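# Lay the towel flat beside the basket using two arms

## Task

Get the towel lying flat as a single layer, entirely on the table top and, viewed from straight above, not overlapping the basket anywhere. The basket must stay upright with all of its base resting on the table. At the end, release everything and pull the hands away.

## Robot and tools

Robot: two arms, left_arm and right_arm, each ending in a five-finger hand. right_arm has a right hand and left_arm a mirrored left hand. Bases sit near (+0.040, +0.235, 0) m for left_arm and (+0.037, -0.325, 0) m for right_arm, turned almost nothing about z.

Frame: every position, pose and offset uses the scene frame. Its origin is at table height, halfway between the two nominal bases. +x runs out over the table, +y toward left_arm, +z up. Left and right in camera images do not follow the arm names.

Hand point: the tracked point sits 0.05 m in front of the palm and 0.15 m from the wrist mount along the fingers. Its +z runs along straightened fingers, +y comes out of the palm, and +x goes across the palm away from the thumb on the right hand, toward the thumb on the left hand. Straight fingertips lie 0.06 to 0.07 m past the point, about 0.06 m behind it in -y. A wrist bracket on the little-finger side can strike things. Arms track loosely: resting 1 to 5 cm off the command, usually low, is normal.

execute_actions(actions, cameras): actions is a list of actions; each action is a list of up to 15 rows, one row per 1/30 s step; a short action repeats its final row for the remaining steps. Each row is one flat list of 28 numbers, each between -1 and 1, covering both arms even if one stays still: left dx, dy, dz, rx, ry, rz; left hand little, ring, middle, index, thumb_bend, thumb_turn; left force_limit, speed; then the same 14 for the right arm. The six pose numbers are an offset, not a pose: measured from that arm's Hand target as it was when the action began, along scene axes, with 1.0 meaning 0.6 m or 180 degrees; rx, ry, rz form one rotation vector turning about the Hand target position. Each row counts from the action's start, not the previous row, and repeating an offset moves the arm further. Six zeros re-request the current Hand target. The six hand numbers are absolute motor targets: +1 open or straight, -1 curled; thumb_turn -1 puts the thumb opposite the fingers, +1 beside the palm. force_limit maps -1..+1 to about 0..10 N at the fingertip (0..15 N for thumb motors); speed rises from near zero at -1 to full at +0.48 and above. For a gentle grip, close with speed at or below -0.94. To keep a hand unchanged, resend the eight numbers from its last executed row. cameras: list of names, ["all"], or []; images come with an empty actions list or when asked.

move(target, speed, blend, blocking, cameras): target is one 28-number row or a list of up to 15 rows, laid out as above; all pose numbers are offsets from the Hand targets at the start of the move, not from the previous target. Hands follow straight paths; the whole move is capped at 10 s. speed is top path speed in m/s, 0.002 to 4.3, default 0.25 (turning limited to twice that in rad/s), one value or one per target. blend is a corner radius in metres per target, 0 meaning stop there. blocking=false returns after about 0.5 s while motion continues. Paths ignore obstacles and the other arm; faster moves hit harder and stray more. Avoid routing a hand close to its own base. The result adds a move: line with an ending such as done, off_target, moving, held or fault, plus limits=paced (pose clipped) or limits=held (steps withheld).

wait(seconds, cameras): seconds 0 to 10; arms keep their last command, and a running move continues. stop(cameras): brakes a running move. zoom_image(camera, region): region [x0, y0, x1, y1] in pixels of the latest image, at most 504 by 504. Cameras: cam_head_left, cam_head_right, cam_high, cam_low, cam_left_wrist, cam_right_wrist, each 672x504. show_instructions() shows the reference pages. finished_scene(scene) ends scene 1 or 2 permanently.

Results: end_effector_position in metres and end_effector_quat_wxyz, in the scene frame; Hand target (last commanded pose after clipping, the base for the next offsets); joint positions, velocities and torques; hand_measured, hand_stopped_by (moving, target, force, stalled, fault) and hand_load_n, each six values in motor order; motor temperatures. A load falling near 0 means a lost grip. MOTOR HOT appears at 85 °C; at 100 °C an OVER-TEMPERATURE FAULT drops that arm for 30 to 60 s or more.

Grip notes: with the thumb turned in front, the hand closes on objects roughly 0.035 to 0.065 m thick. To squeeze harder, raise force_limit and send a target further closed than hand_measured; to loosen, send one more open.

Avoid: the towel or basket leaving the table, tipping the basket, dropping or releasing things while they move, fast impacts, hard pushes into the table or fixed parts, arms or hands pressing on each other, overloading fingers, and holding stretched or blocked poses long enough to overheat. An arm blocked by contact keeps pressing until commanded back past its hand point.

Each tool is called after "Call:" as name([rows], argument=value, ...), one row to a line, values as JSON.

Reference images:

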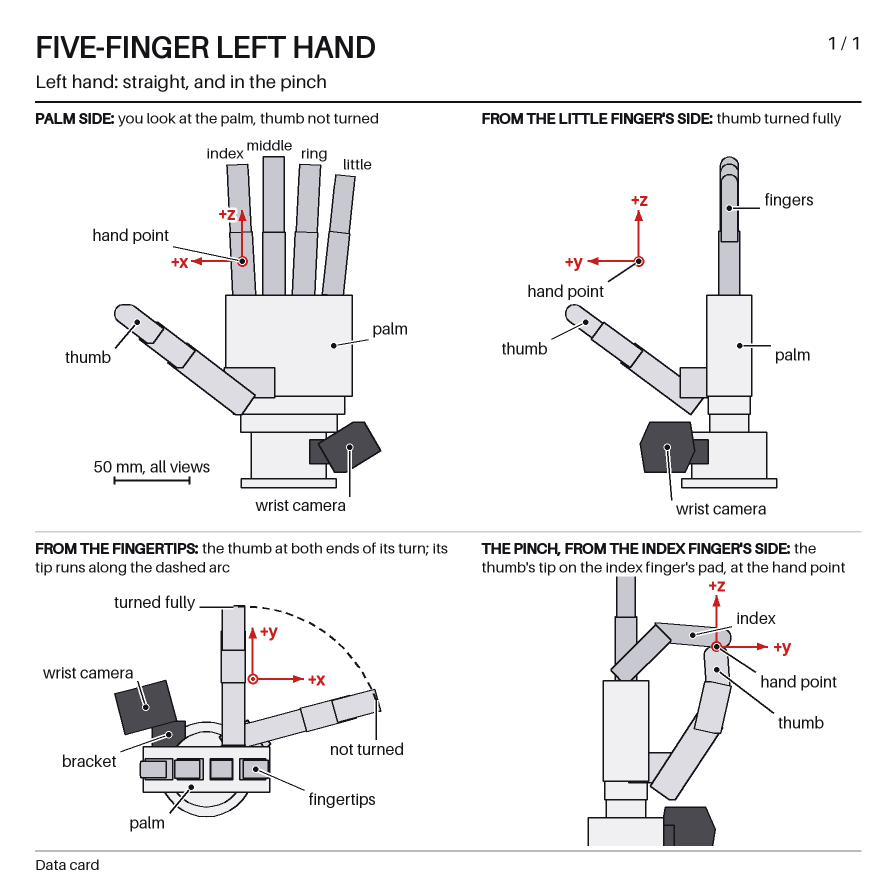

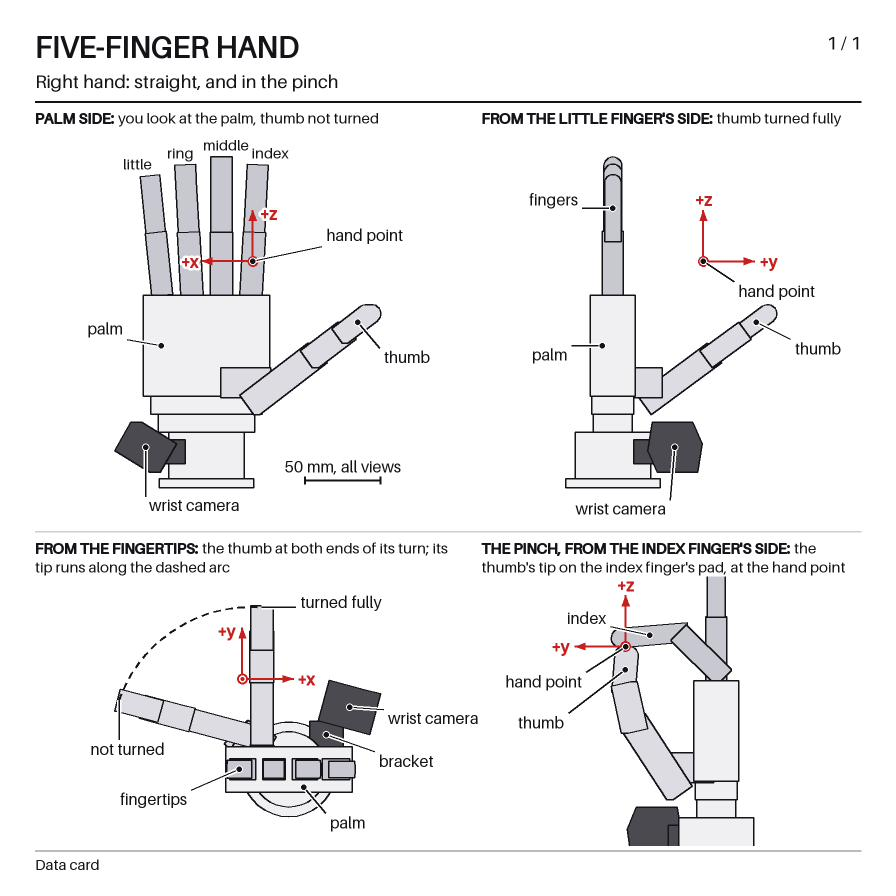

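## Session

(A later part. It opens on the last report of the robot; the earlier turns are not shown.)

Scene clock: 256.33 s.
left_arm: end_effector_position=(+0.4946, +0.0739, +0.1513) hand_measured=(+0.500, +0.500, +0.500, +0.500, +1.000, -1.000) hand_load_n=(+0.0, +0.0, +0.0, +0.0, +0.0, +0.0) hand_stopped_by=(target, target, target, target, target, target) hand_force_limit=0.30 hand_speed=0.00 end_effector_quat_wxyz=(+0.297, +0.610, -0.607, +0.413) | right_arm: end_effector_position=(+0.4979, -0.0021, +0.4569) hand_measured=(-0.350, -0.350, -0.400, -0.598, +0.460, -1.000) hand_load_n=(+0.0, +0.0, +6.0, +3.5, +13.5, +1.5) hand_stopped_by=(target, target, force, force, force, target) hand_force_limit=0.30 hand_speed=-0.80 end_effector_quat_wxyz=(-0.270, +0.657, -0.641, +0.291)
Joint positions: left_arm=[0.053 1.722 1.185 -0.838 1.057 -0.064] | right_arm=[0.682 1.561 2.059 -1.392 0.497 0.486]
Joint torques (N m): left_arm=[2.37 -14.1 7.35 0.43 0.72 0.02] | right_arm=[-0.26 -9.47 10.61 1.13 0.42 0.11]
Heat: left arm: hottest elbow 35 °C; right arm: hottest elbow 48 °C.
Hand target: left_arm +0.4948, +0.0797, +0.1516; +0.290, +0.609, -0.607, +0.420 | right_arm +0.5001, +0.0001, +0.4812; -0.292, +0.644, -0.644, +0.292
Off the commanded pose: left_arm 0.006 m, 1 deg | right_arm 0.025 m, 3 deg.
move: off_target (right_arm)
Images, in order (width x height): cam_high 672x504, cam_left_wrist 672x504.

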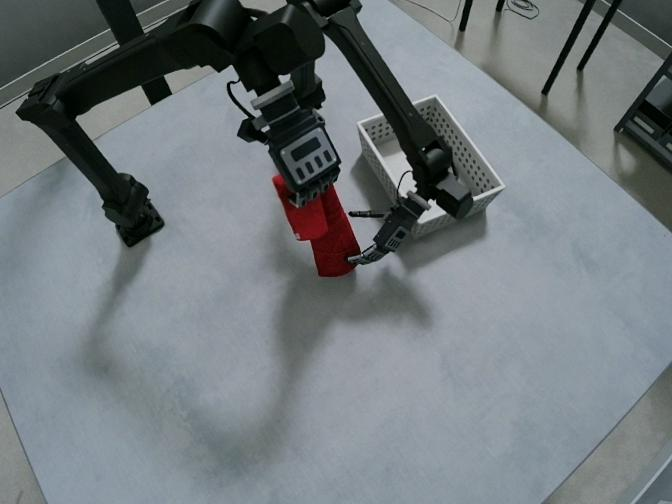

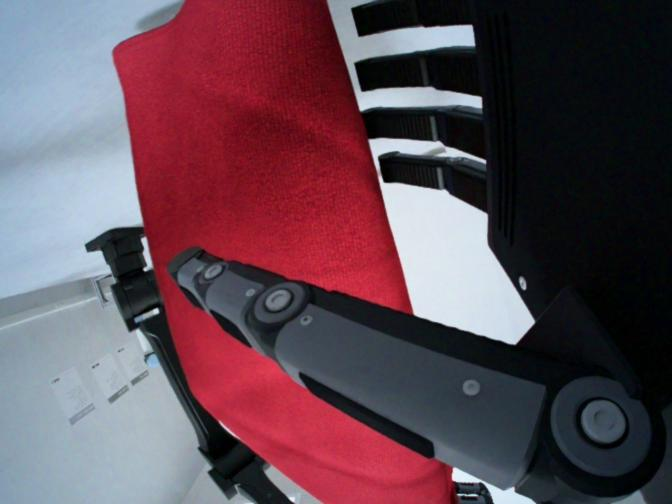

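Call:
move(target=[-0.005, 0, 0, 0, 0, 0, 0, 0, -0.2, -0.2, 0.4, -1, 0.3, -0.6, 0, 0, 0, 0, 0, 0, -0.35, -0.35, -0.6, -0.6, 0.05, -1, 0.3, -0.8], speed=0.06, cameras=["cam_left_wrist", "cam_high"])

Call:
zoom_image(camera="cam_high", region=[260, 160, 460, 310])

Scene clock: 258.60 s.
left_arm: end_effector_position=(+0.4915, +0.0741, +0.1508) hand_measured=(+0.000, +0.000, -0.200, -0.200, +0.400, -1.000) hand_load_n=(+0.0, +0.0, +0.0, +0.0, +0.0, +0.0) hand_stopped_by=(target, target, target, target, target, target) hand_force_limit=0.30 hand_speed=-0.60 end_effector_quat_wxyz=(+0.297, +0.610, -0.607, +0.413) | right_arm: end_effector_position=(+0.4979, -0.0021, +0.4569) hand_measured=(-0.350, -0.350, -0.400, -0.598, +0.460, -1.000) hand_load_n=(+0.0, +0.0, +6.0, +3.5, +13.5, +1.5) hand_stopped_by=(target, target, force, force, force, target) hand_force_limit=0.30 hand_speed=-0.80 end_effector_quat_wxyz=(-0.270, +0.657, -0.641, +0.291)
Joint positions: left_arm=[0.053 1.716 1.175 -0.836 1.058 -0.063] | right_arm=[0.682 1.561 2.059 -1.392 0.497 0.486]
Joint torques (N m): left_arm=[2.55 -14.04 7.45 0.62 0.76 0.04] | right_arm=[-0.26 -9.41 10.59 1.13 0.41 0.12]
Heat: left arm: hottest elbow 35 °C; right arm: hottest elbow 48 °C.
Hand target: left_arm +0.4917, +0.0798, +0.1516; +0.290, +0.609, -0.607, +0.420 | right_arm +0.5001, +0.0001, +0.4812; -0.292, +0.644, -0.644, +0.292
Off the commanded pose: left_arm 0.006 m, 1 deg | right_arm 0.025 m, 3 deg.
move: off_target (right_arm)
Images, in order (width x height): cam_high 672x504, cam_left_wrist 672x504.

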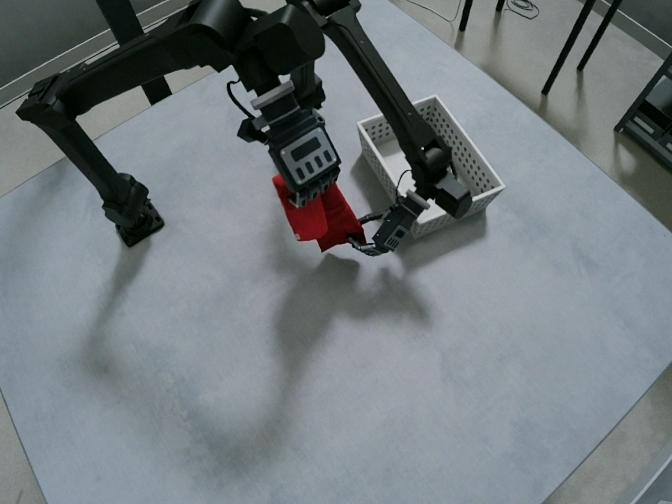

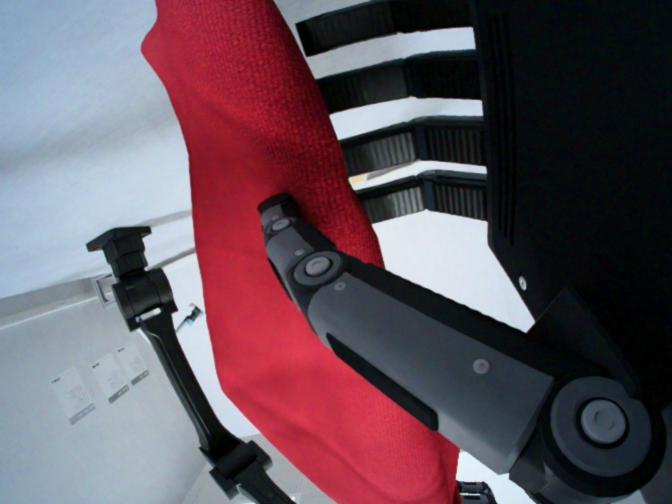

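Scaled by 2.520 from the camera's 672x504 image, which has a finer 960x720 frame.

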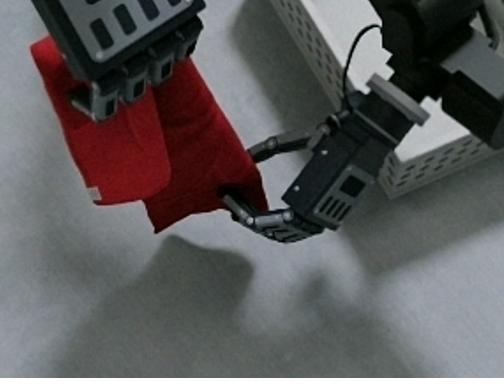

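Call:
move(target=[-0.022, 0, 0, 0, 0, 0, 0, 0, -0.2, -0.2, 0.4, -1, 0.3, -0.6, 0, 0, 0, 0, 0, 0, -0.35, -0.35, -0.6, -0.6, 0.05, -1, 0.3, -0.8], speed=0.06, cameras=["cam_left_wrist", "cam_high"])

Call:
zoom_image(camera="cam_left_wrist", region=[150, 0, 500, 350])

Scene clock: 260.47 s.
left_arm: end_effector_position=(+0.4783, +0.0743, +0.1510) hand_measured=(+0.000, +0.000, -0.200, -0.200, +0.400, -1.000) hand_load_n=(+0.0, +0.0, +0.0, +0.0, +0.0, -0.5) hand_stopped_by=(target, target, target, target, target, target) hand_force_limit=0.30 hand_speed=-0.60 end_effector_quat_wxyz=(+0.297, +0.611, -0.607, +0.413) | right_arm: end_effector_position=(+0.4979, -0.0021, +0.4569) hand_measured=(-0.350, -0.350, -0.400, -0.598, +0.460, -1.000) hand_load_n=(+0.0, +0.0, +6.0, +3.5, +13.5, +1.5) hand_stopped_by=(target, target, force, force, force, target) hand_force_limit=0.30 hand_speed=-0.80 end_effector_quat_wxyz=(-0.270, +0.657, -0.641, +0.291)
Joint positions: left_arm=[0.055 1.686 1.136 -0.829 1.058 -0.059] | right_arm=[0.682 1.561 2.059 -1.392 0.497 0.486]
Joint torques (N m): left_arm=[2.37 -13.86 7.23 0.44 0.79 0.04] | right_arm=[-0.26 -9.47 10.59 1.13 0.41 0.12]
Heat: left arm: hottest elbow 35 °C; right arm: hottest elbow 48 °C.
Hand target: left_arm +0.4785, +0.0797, +0.1516; +0.290, +0.609, -0.607, +0.420 | right_arm +0.5001, +0.0001, +0.4812; -0.292, +0.644, -0.644, +0.292
Off the commanded pose: left_arm 0.006 m, 1 deg | right_arm 0.025 m, 3 deg.
move: off_target (right_arm)
Images, in order (width x height): cam_high 672x504, cam_left_wrist 672x504.

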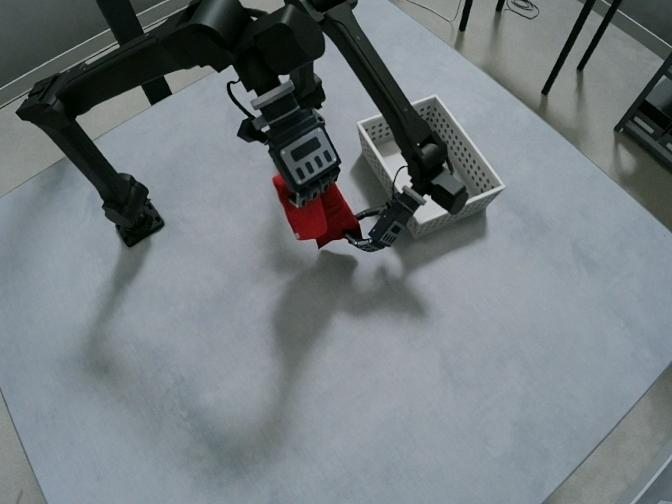

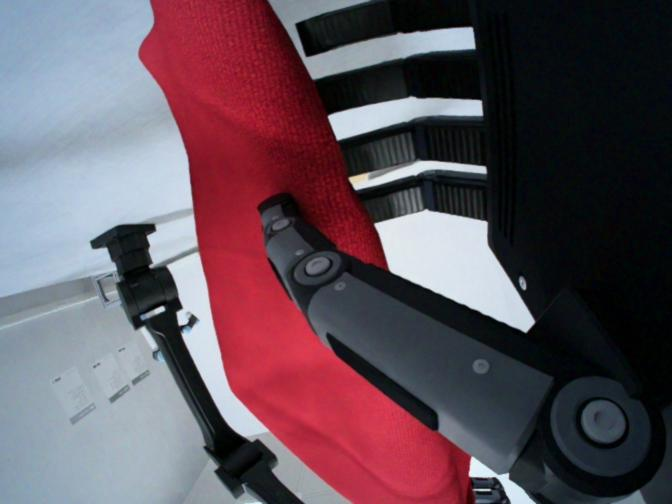

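Scaled by 1.440 from the camera's 672x504 image, which has a finer 960x720 frame.

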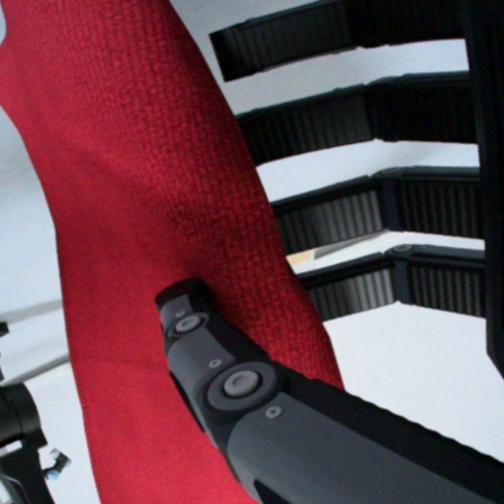

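Call:
move(target=[-0.008, 0, 0, 0, 0, 0, -0.3, -0.3, -0.6, -0.6, 0.05, -1, 0.3, -0.8, 0, 0, 0, 0, 0, 0, -0.35, -0.35, -0.6, -0.6, 0.05, -1, 0.3, -0.8], speed=0.06, cameras=["cam_left_wrist", "cam_high"])

Call:
zoom_image(camera="cam_high", region=[260, 160, 460, 310])

Scene clock: 262.07 s.
left_arm: end_effector_position=(+0.4736, +0.0742, +0.1510) hand_measured=(-0.300, -0.300, -0.288, -0.362, +0.342, -1.000) hand_load_n=(+0.0, +0.0, +9.5, +7.5, +12.5, +0.0) hand_stopped_by=(target, target, force, force, force, target) hand_force_limit=0.30 hand_speed=-0.80 end_effector_quat_wxyz=(+0.297, +0.610, -0.607, +0.413) | right_arm: end_effector_position=(+0.4979, -0.0021, +0.4569) hand_measured=(-0.350, -0.350, -0.400, -0.598, +0.460, -1.000) hand_load_n=(+0.0, +0.0, +6.0, +3.5, +13.5, +1.5) hand_stopped_by=(target, target, force, force, force, target) hand_force_limit=0.30 hand_speed=-0.80 end_effector_quat_wxyz=(-0.270, +0.657, -0.641, +0.291)
Joint positions: left_arm=[0.056 1.676 1.122 -0.827 1.058 -0.057] | right_arm=[0.682 1.561 2.059 -1.392 0.497 0.486]
Joint torques (N m): left_arm=[2.26 -13.68 7.2 0.58 0.77 0.02] | right_arm=[-0.21 -9.47 10.59 1.11 0.42 0.12]
Heat: left arm: hottest elbow 34 °C; right arm: hottest elbow 48 °C.
Hand target: left_arm +0.4738, +0.0797, +0.1516; +0.290, +0.609, -0.607, +0.420 | right_arm +0.5001, +0.0001, +0.4812; -0.292, +0.644, -0.644, +0.292
Off the commanded pose: left_arm 0.006 m, 1 deg | right_arm 0.025 m, 3 deg.
move: off_target (right_arm)
Images, in order (width x height): cam_high 672x504, cam_left_wrist 672x504.

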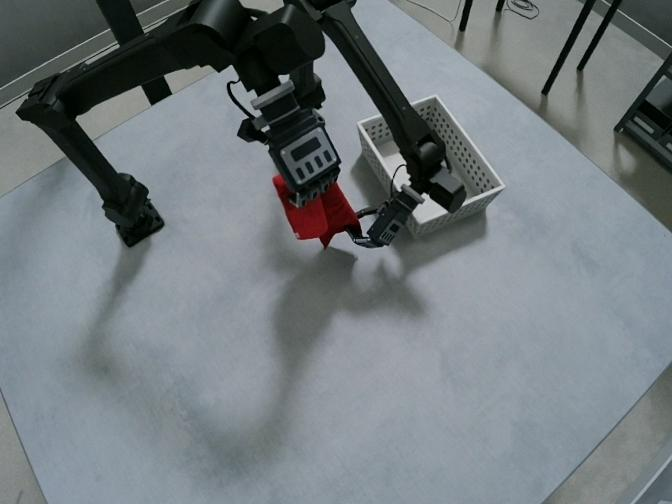

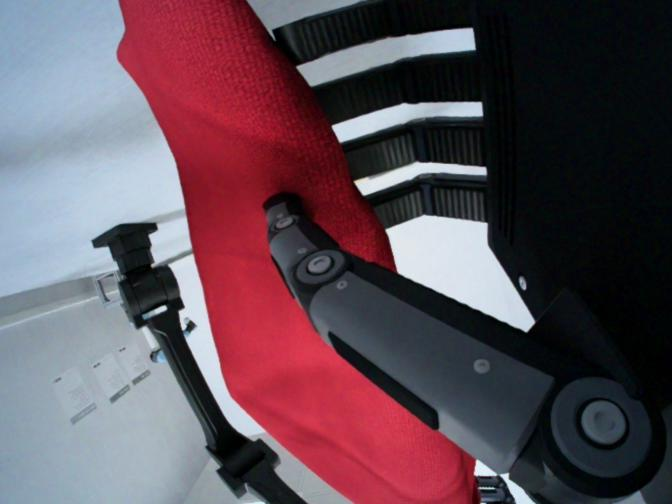

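Scaled by 2.520 from the camera's 672x504 image, which has a finer 960x720 frame.

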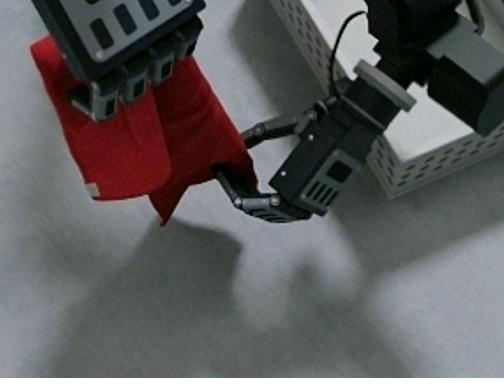

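Call:
move([
  [0.010, 0.125, 0.152, 0.101, -0.072, 0.052, -0.3, -0.3, -0.6, -0.6, 0.05, -1, 0.3, -0.8, 0, -0.107, 0, 0, 0, 0, -0.35, -0.35, -0.6, -0.6, 0.05, -1, 0.3, -0.8],
  [0.027, 0.108, 0.397, 0.219, -0.155, 0.113, -0.3, -0.3, -0.6, -0.6, 0.05, -1, 0.3, -0.8, 0, -0.255, 0, 0, 0, 0, -0.35, -0.35, -0.6, -0.6, 0.05, -1, 0.3, -0.8],
  [0.040, 0.058, 0.538, 0.304, -0.215, 0.157, -0.3, -0.3, -0.6, -0.6, 0.05, -1, 0.3, -0.8, 0, -0.317, 0, 0, 0, 0, -0.35, -0.35, -0.6, -0.6, 0.05, -1, 0.3, -0.8],
], blend=[0.03, 0.03, 0], speed=0.18, cameras=["all"])

Scene clock: 273.13 s.
left_arm: end_effector_position=(+0.4934, +0.1212, +0.4560) hand_measured=(-0.300, -0.300, -0.288, -0.362, +0.342, -1.000) hand_load_n=(+0.0, +0.0, +9.5, +7.5, +12.5, +0.5) hand_stopped_by=(target, target, force, force, force, target) hand_force_limit=0.30 hand_speed=-0.80 end_effector_quat_wxyz=(-0.322, +0.630, -0.632, +0.314) | right_arm: end_effector_position=(+0.5011, -0.1864, +0.4686) hand_measured=(-0.350, -0.350, -0.400, -0.598, +0.460, -1.000) hand_load_n=(+0.0, +0.0, +6.0, +3.0, +13.5, +1.5) hand_stopped_by=(target, target, force, force, force, target) hand_force_limit=0.30 hand_speed=-0.80 end_effector_quat_wxyz=(-0.278, +0.649, -0.650, +0.282)
Joint positions: left_arm=[-0.254 1.172 1.603 -1.084 -0.209 -0.143] | right_arm=[0.283 1.318 1.819 -1.281 0.215 0.202]
Joint torques (N m): left_arm=[0.62 -6.12 14.13 0.83 -0.23 -0.08] | right_arm=[-0.85 -8 7.15 2.22 0.09 -0.12]
Heat: left arm: hottest elbow 35 °C; right arm: hottest elbow 47 °C.
Hand target: left_arm +0.4979, +0.1146, +0.4743; -0.326, +0.628, -0.627, +0.326 | right_arm +0.5002, -0.1901, +0.4811; -0.292, +0.644, -0.644, +0.292
Off the commanded pose: left_arm 0.020 m, 2 deg | right_arm 0.013 m, 2 deg.
move: off_target (left_arm, right_arm)

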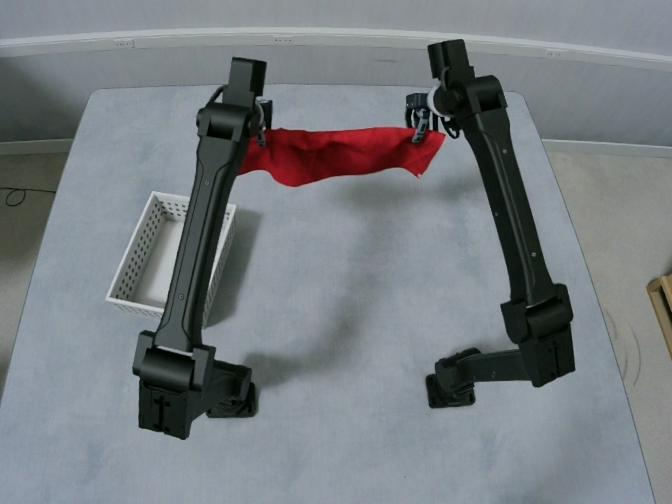

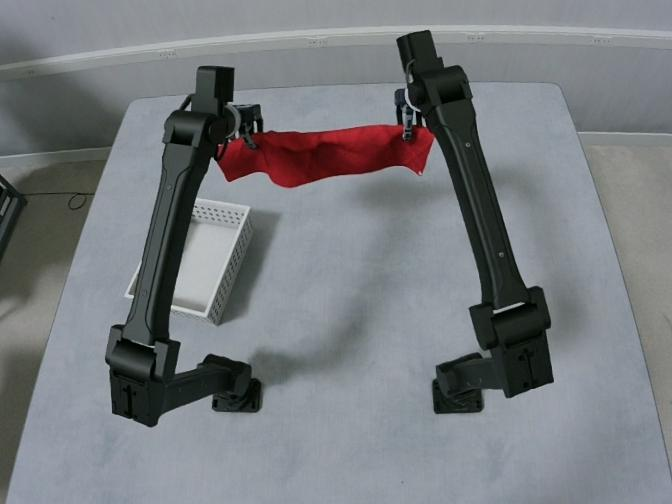

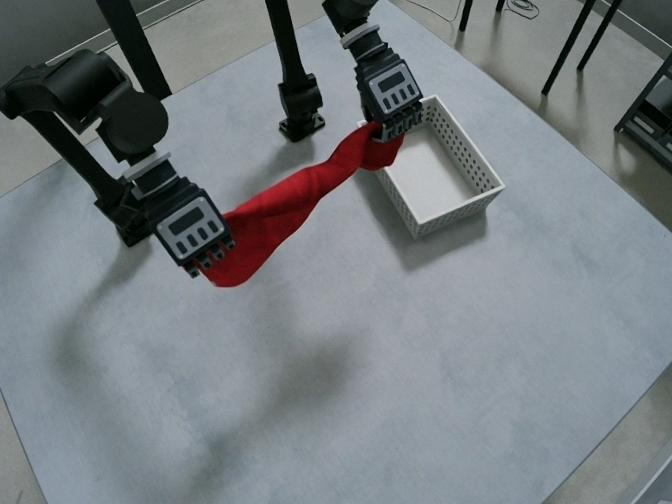

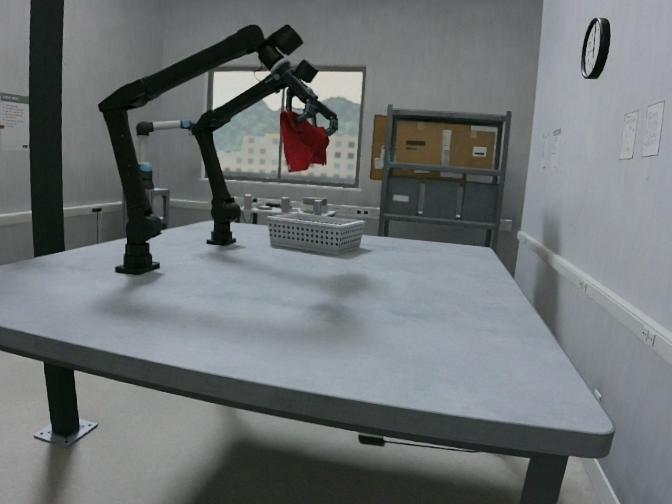

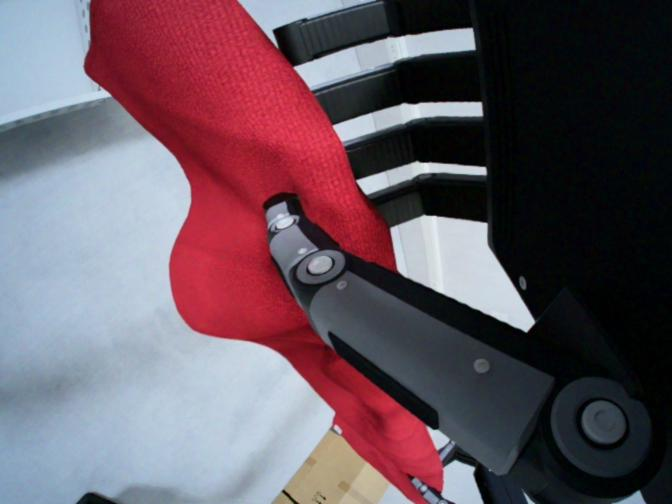

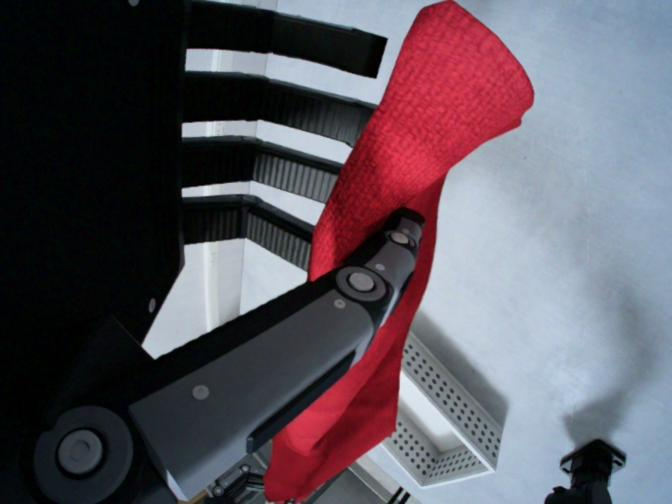

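Call:
zoom_image(camera="cam_head_left", region=[220, 80, 470, 230])

Call:
zoom_image(camera="cam_head_right", region=[200, 80, 450, 230])

Call:
zoom_image(camera="cam_low", region=[250, 60, 400, 200])

Call:
zoom_image(camera="cam_high", region=[150, 60, 450, 300])

Scaled by 2.016 from the camera's 672x504 image, which has a finer 960x720 frame.

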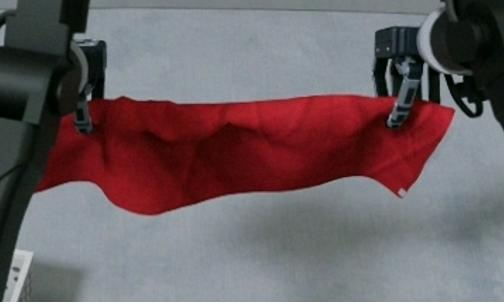

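Scaled by 2.016 from the camera's 672x504 image, which has a finer 960x720 frame.

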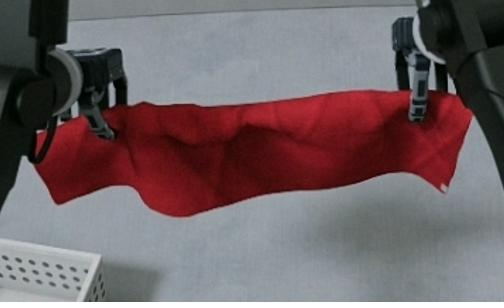

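Scaled by 3.360 from the camera's 672x504 image, which has a finer 960x720 frame.

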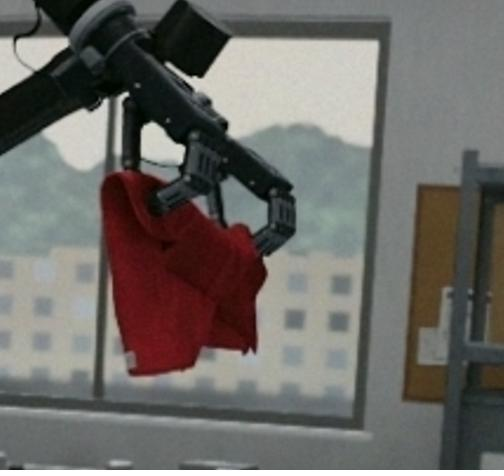

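Scaled by 1.680 from the camera's 672x504 image, which has a finer 960x720 frame.

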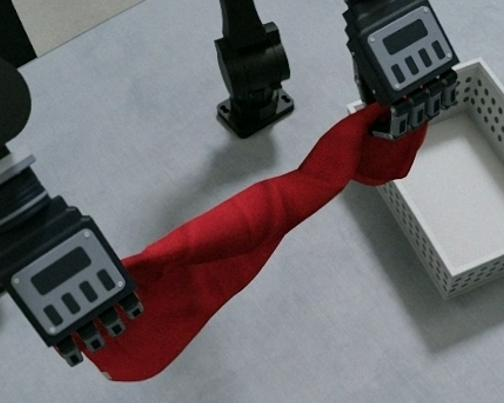

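Call:
zoom_image(camera="cam_left_wrist", region=[60, 0, 460, 400])

Call:
zoom_image(camera="cam_right_wrist", region=[240, 0, 560, 504])

Scaled by 1.260 from the camera's 672x504 image, which has a finer 960x720 frame.

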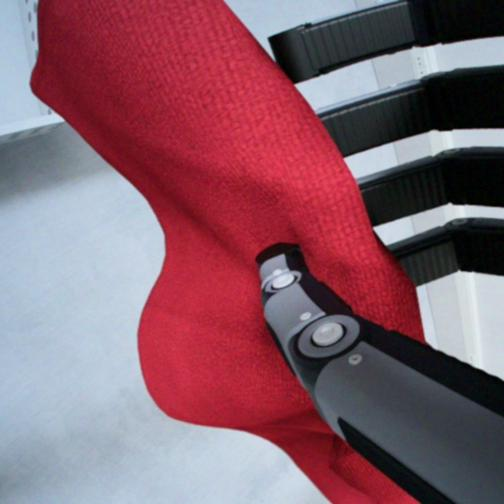

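Scaled by 1.000.

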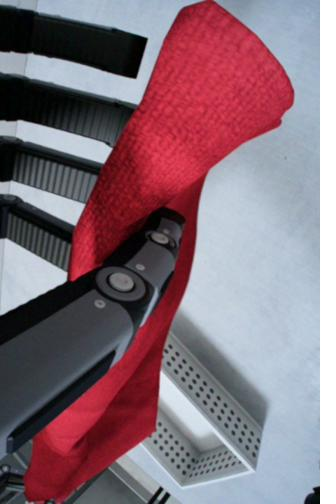

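Call:
zoom_image(camera="cam_head_right", region=[200, 100, 330, 200])

Call:
zoom_image(camera="cam_head_left", region=[220, 100, 350, 200])

Call:
zoom_image(camera="cam_high", region=[320, 90, 440, 200])

Call:
zoom_image(camera="cam_low", region=[270, 90, 350, 190])

Scaled by 3.877 from the camera's 672x504 image, which has a finer 960x720 frame.

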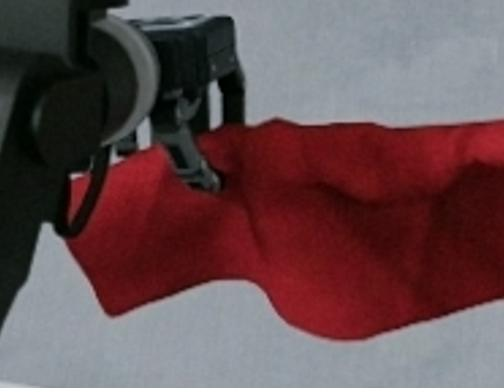

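Scaled by 3.877 from the camera's 672x504 image, which has a finer 960x720 frame.

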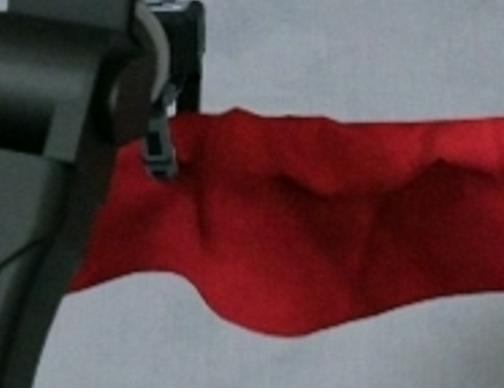

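Scaled by 4.200 from the camera's 672x504 image, which has a finer 960x720 frame.

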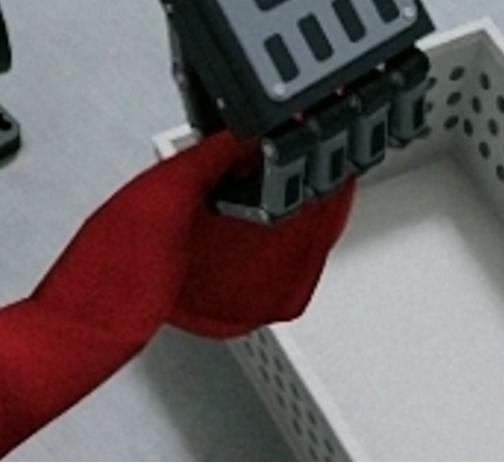

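Scaled by 5.040 from the camera's 672x504 image, which has a finer 960x720 frame.

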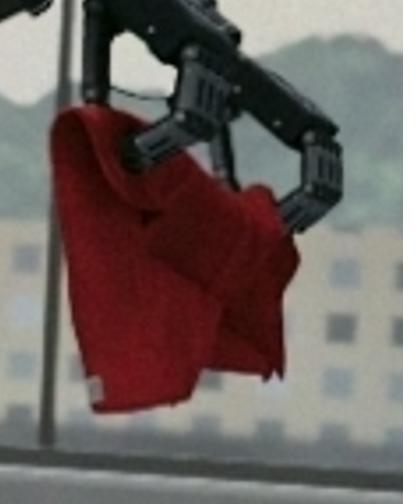

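Call:
move([
  [-0.10, 0.02, -0.05, 0, 0, 0, -0.3, -0.3, -0.6, -0.6, 0.05, -1, 0.3, -0.8, -0.10, 0, -0.05, 0, 0, 0, -0.35, -0.35, -0.6, -0.6, 0.05, -1, 0.3, -0.8],
  [0.05, 0.01, -0.05, 0, 0, 0, -0.3, -0.3, -0.6, -0.6, 0.05, -1, 0.3, -0.8, 0.05, -0.015, -0.05, 0, 0, 0, -0.35, -0.35, -0.6, -0.6, 0.05, -1, 0.3, -0.8],
], speed=[0.15, 0.6], cameras=["all"])

Call:
zoom_image(camera="cam_low", region=[250, 60, 400, 210])

Call:
zoom_image(camera="cam_head_right", region=[200, 80, 450, 230])

Scene clock: 283.97 s.
left_arm: end_effector_position=(+0.5211, +0.1174, +0.4164) hand_measured=(-0.300, -0.300, -0.288, -0.362, +0.342, -1.000) hand_load_n=(+0.0, +0.0, +9.5, +7.0, +13.0, +0.5) hand_stopped_by=(target, target, force, force, force, target) hand_force_limit=0.30 hand_speed=-0.80 end_effector_quat_wxyz=(-0.312, +0.634, -0.638, +0.307) | right_arm: end_effector_position=(+0.5259, -0.1992, +0.4186) hand_measured=(-0.350, -0.350, -0.400, -0.598, +0.460, -1.000) hand_load_n=(+0.0, +0.0, +6.5, +3.0, +13.5, +1.5) hand_stopped_by=(target, target, force, force, force, target) hand_force_limit=0.30 hand_speed=-0.80 end_effector_quat_wxyz=(-0.266, +0.652, -0.654, +0.275)
Joint positions: left_arm=[-0.239 1.221 1.544 -1.003 -0.188 -0.138] | right_arm=[0.236 1.332 1.7 -1.17 0.184 0.172]
Joint torques (N m): left_arm=[2.02 -8.18 14.38 1.58 0.01 0.09] | right_arm=[-0.26 -8 11.02 1.77 0.08 -0.1]
Heat: left arm: hottest elbow 36 °C; right arm: hottest elbow 44 °C.
Hand target: left_arm +0.5279, +0.1205, +0.4445; -0.326, +0.627, -0.627, +0.327 | right_arm +0.5301, -0.1990, +0.4513; -0.292, +0.644, -0.644, +0.292
Off the commanded pose: left_arm 0.029 m, 3 deg | right_arm 0.033 m, 4 deg.
move: off_target (left_arm, right_arm)

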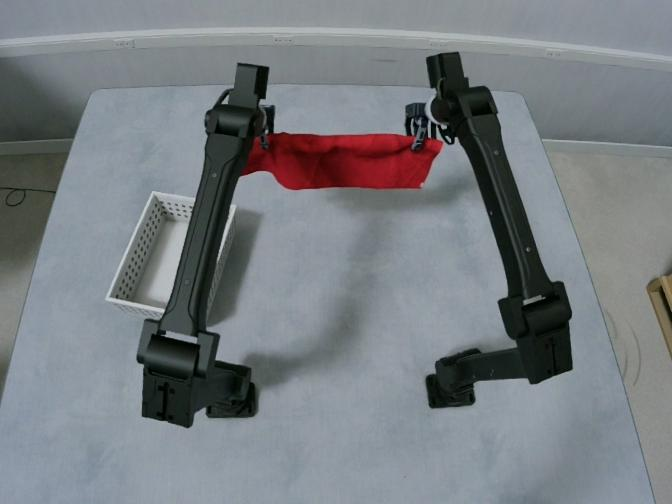

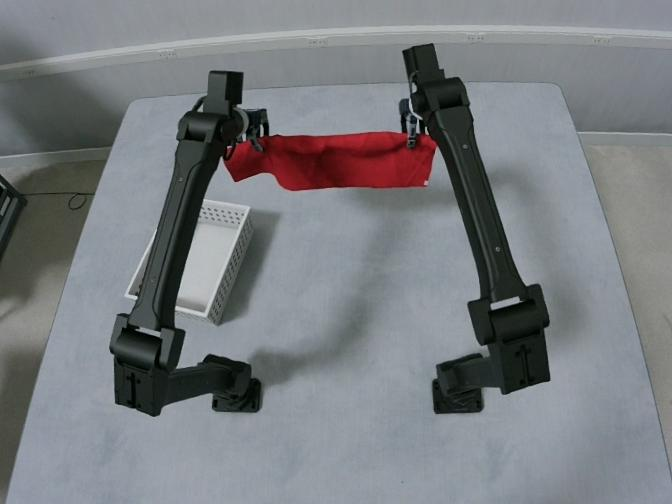

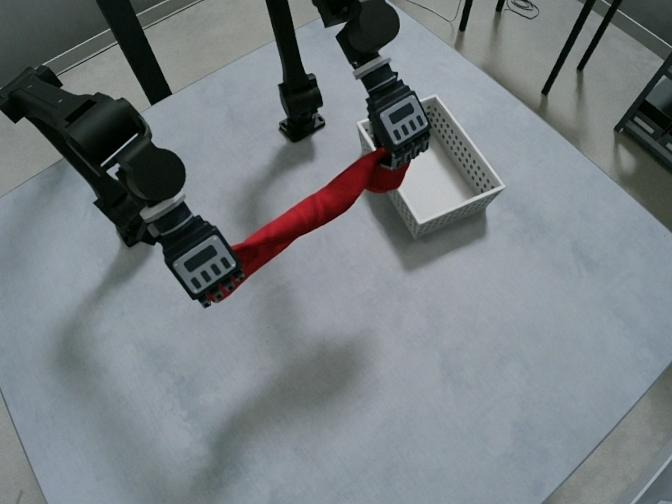

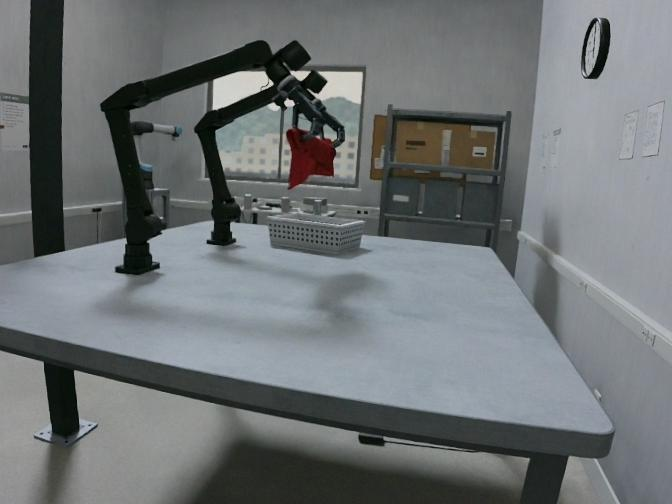

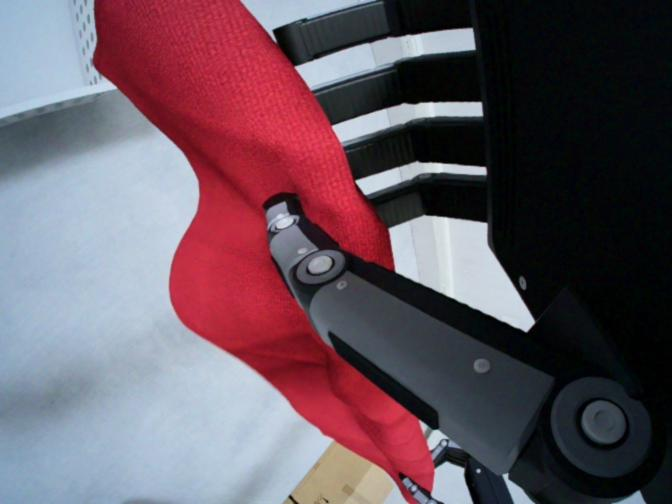

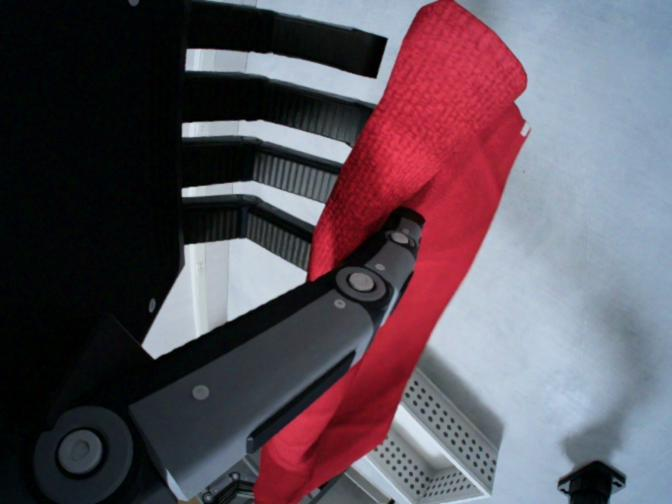

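Scaled by 3.360 from the camera's 672x504 image, which has a finer 960x720 frame.

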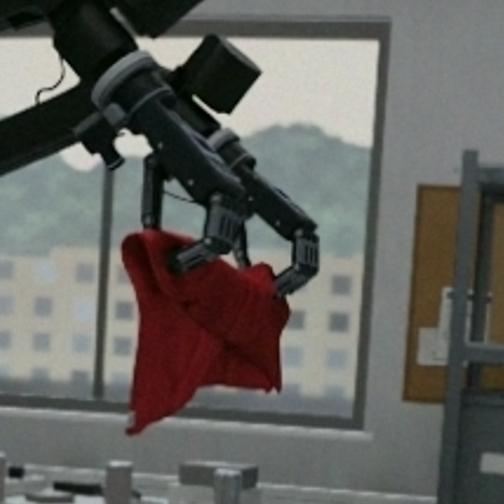

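Scaled by 2.016 from the camera's 672x504 image, which has a finer 960x720 frame.

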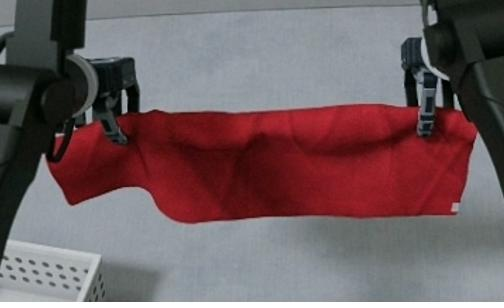

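Call:
move([
  [-0.20, 0, 0, 0, 0, 0, -0.3, -0.3, -0.6, -0.6, 0.05, -1, 0.3, -0.8, -0.20, 0, 0, 0, 0, 0, -0.35, -0.35, -0.6, -0.6, 0.05, -1, 0.3, -0.8],
  [0, 0, 0, 0, 0, 0, -0.3, -0.3, -0.6, -0.6, 0.05, -1, 0.3, -0.8, 0, -0.0, 0, 0, 0, 0, -0.35, -0.35, -0.6, -0.6, 0.05, -1, 0.3, -0.8],
], speed=[0.2, 1.0], cameras=["cam_head_right", "cam_low"])

Call:
zoom_image(camera="cam_low", region=[250, 60, 400, 210])

Call:
zoom_image(camera="cam_head_right", region=[200, 80, 450, 230])

Scene clock: 288.10 s.
left_arm: end_effector_position=(+0.5212, +0.1187, +0.4180) hand_measured=(-0.300, -0.300, -0.288, -0.362, +0.342, -1.000) hand_load_n=(+0.0, +0.0, +9.5, +7.0, +13.0, +0.5) hand_stopped_by=(target, target, force, force, force, target) hand_force_limit=0.30 hand_speed=-0.80 end_effector_quat_wxyz=(-0.313, +0.634, -0.637, +0.308) | right_arm: end_effector_position=(+0.5267, -0.1983, +0.4193) hand_measured=(-0.350, -0.350, -0.400, -0.598, +0.460, -1.000) hand_load_n=(+0.0, +0.0, +6.5, +3.0, +13.5, +1.0) hand_stopped_by=(target, target, force, force, force, target) hand_force_limit=0.30 hand_speed=-0.80 end_effector_quat_wxyz=(-0.268, +0.652, -0.653, +0.277)
Joint positions: left_arm=[-0.237 1.219 1.544 -1.001 -0.189 -0.138] | right_arm=[0.238 1.332 1.7 -1.166 0.184 0.17]
Joint torques (N m): left_arm=[2.26 -7.65 14.46 1.52 0.08 0.05] | right_arm=[-0.62 -7.77 11.03 1.61 0.05 -0.12]
Heat: left arm: hottest elbow 37 °C; right arm: hottest elbow 44 °C.
Hand target: left_arm +0.5278, +0.1206, +0.4444; -0.326, +0.627, -0.627, +0.326 | right_arm +0.5301, -0.1991, +0.4513; -0.292, +0.644, -0.644, +0.292
Off the commanded pose: left_arm 0.027 m, 3 deg | right_arm 0.032 m, 4 deg.
move: off_target (left_arm, right_arm)
Images, in order (width x height): cam_head_right 672x504, cam_low 672x504.

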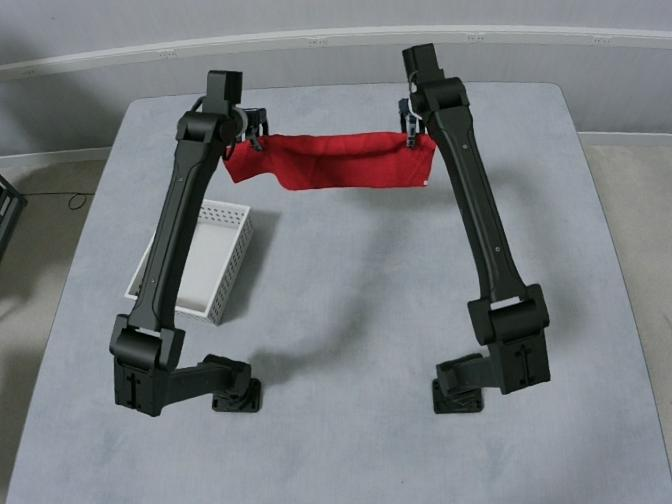

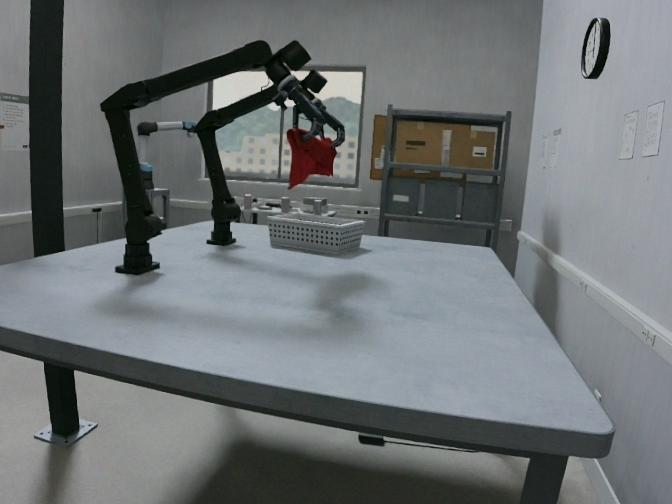

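Scaled by 3.360 from the camera's 672x504 image, which has a finer 960x720 frame.

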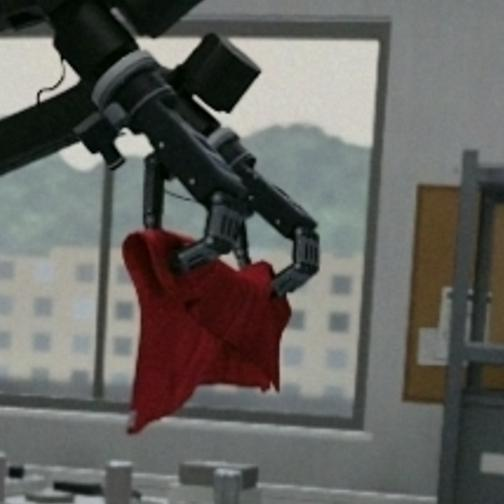

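Scaled by 2.016 from the camera's 672x504 image, which has a finer 960x720 frame.

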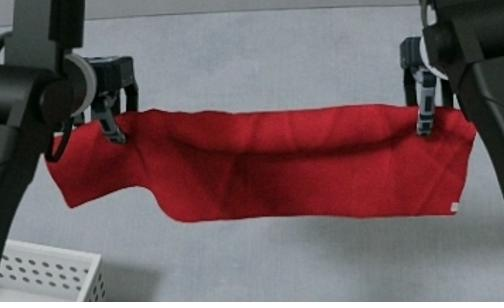

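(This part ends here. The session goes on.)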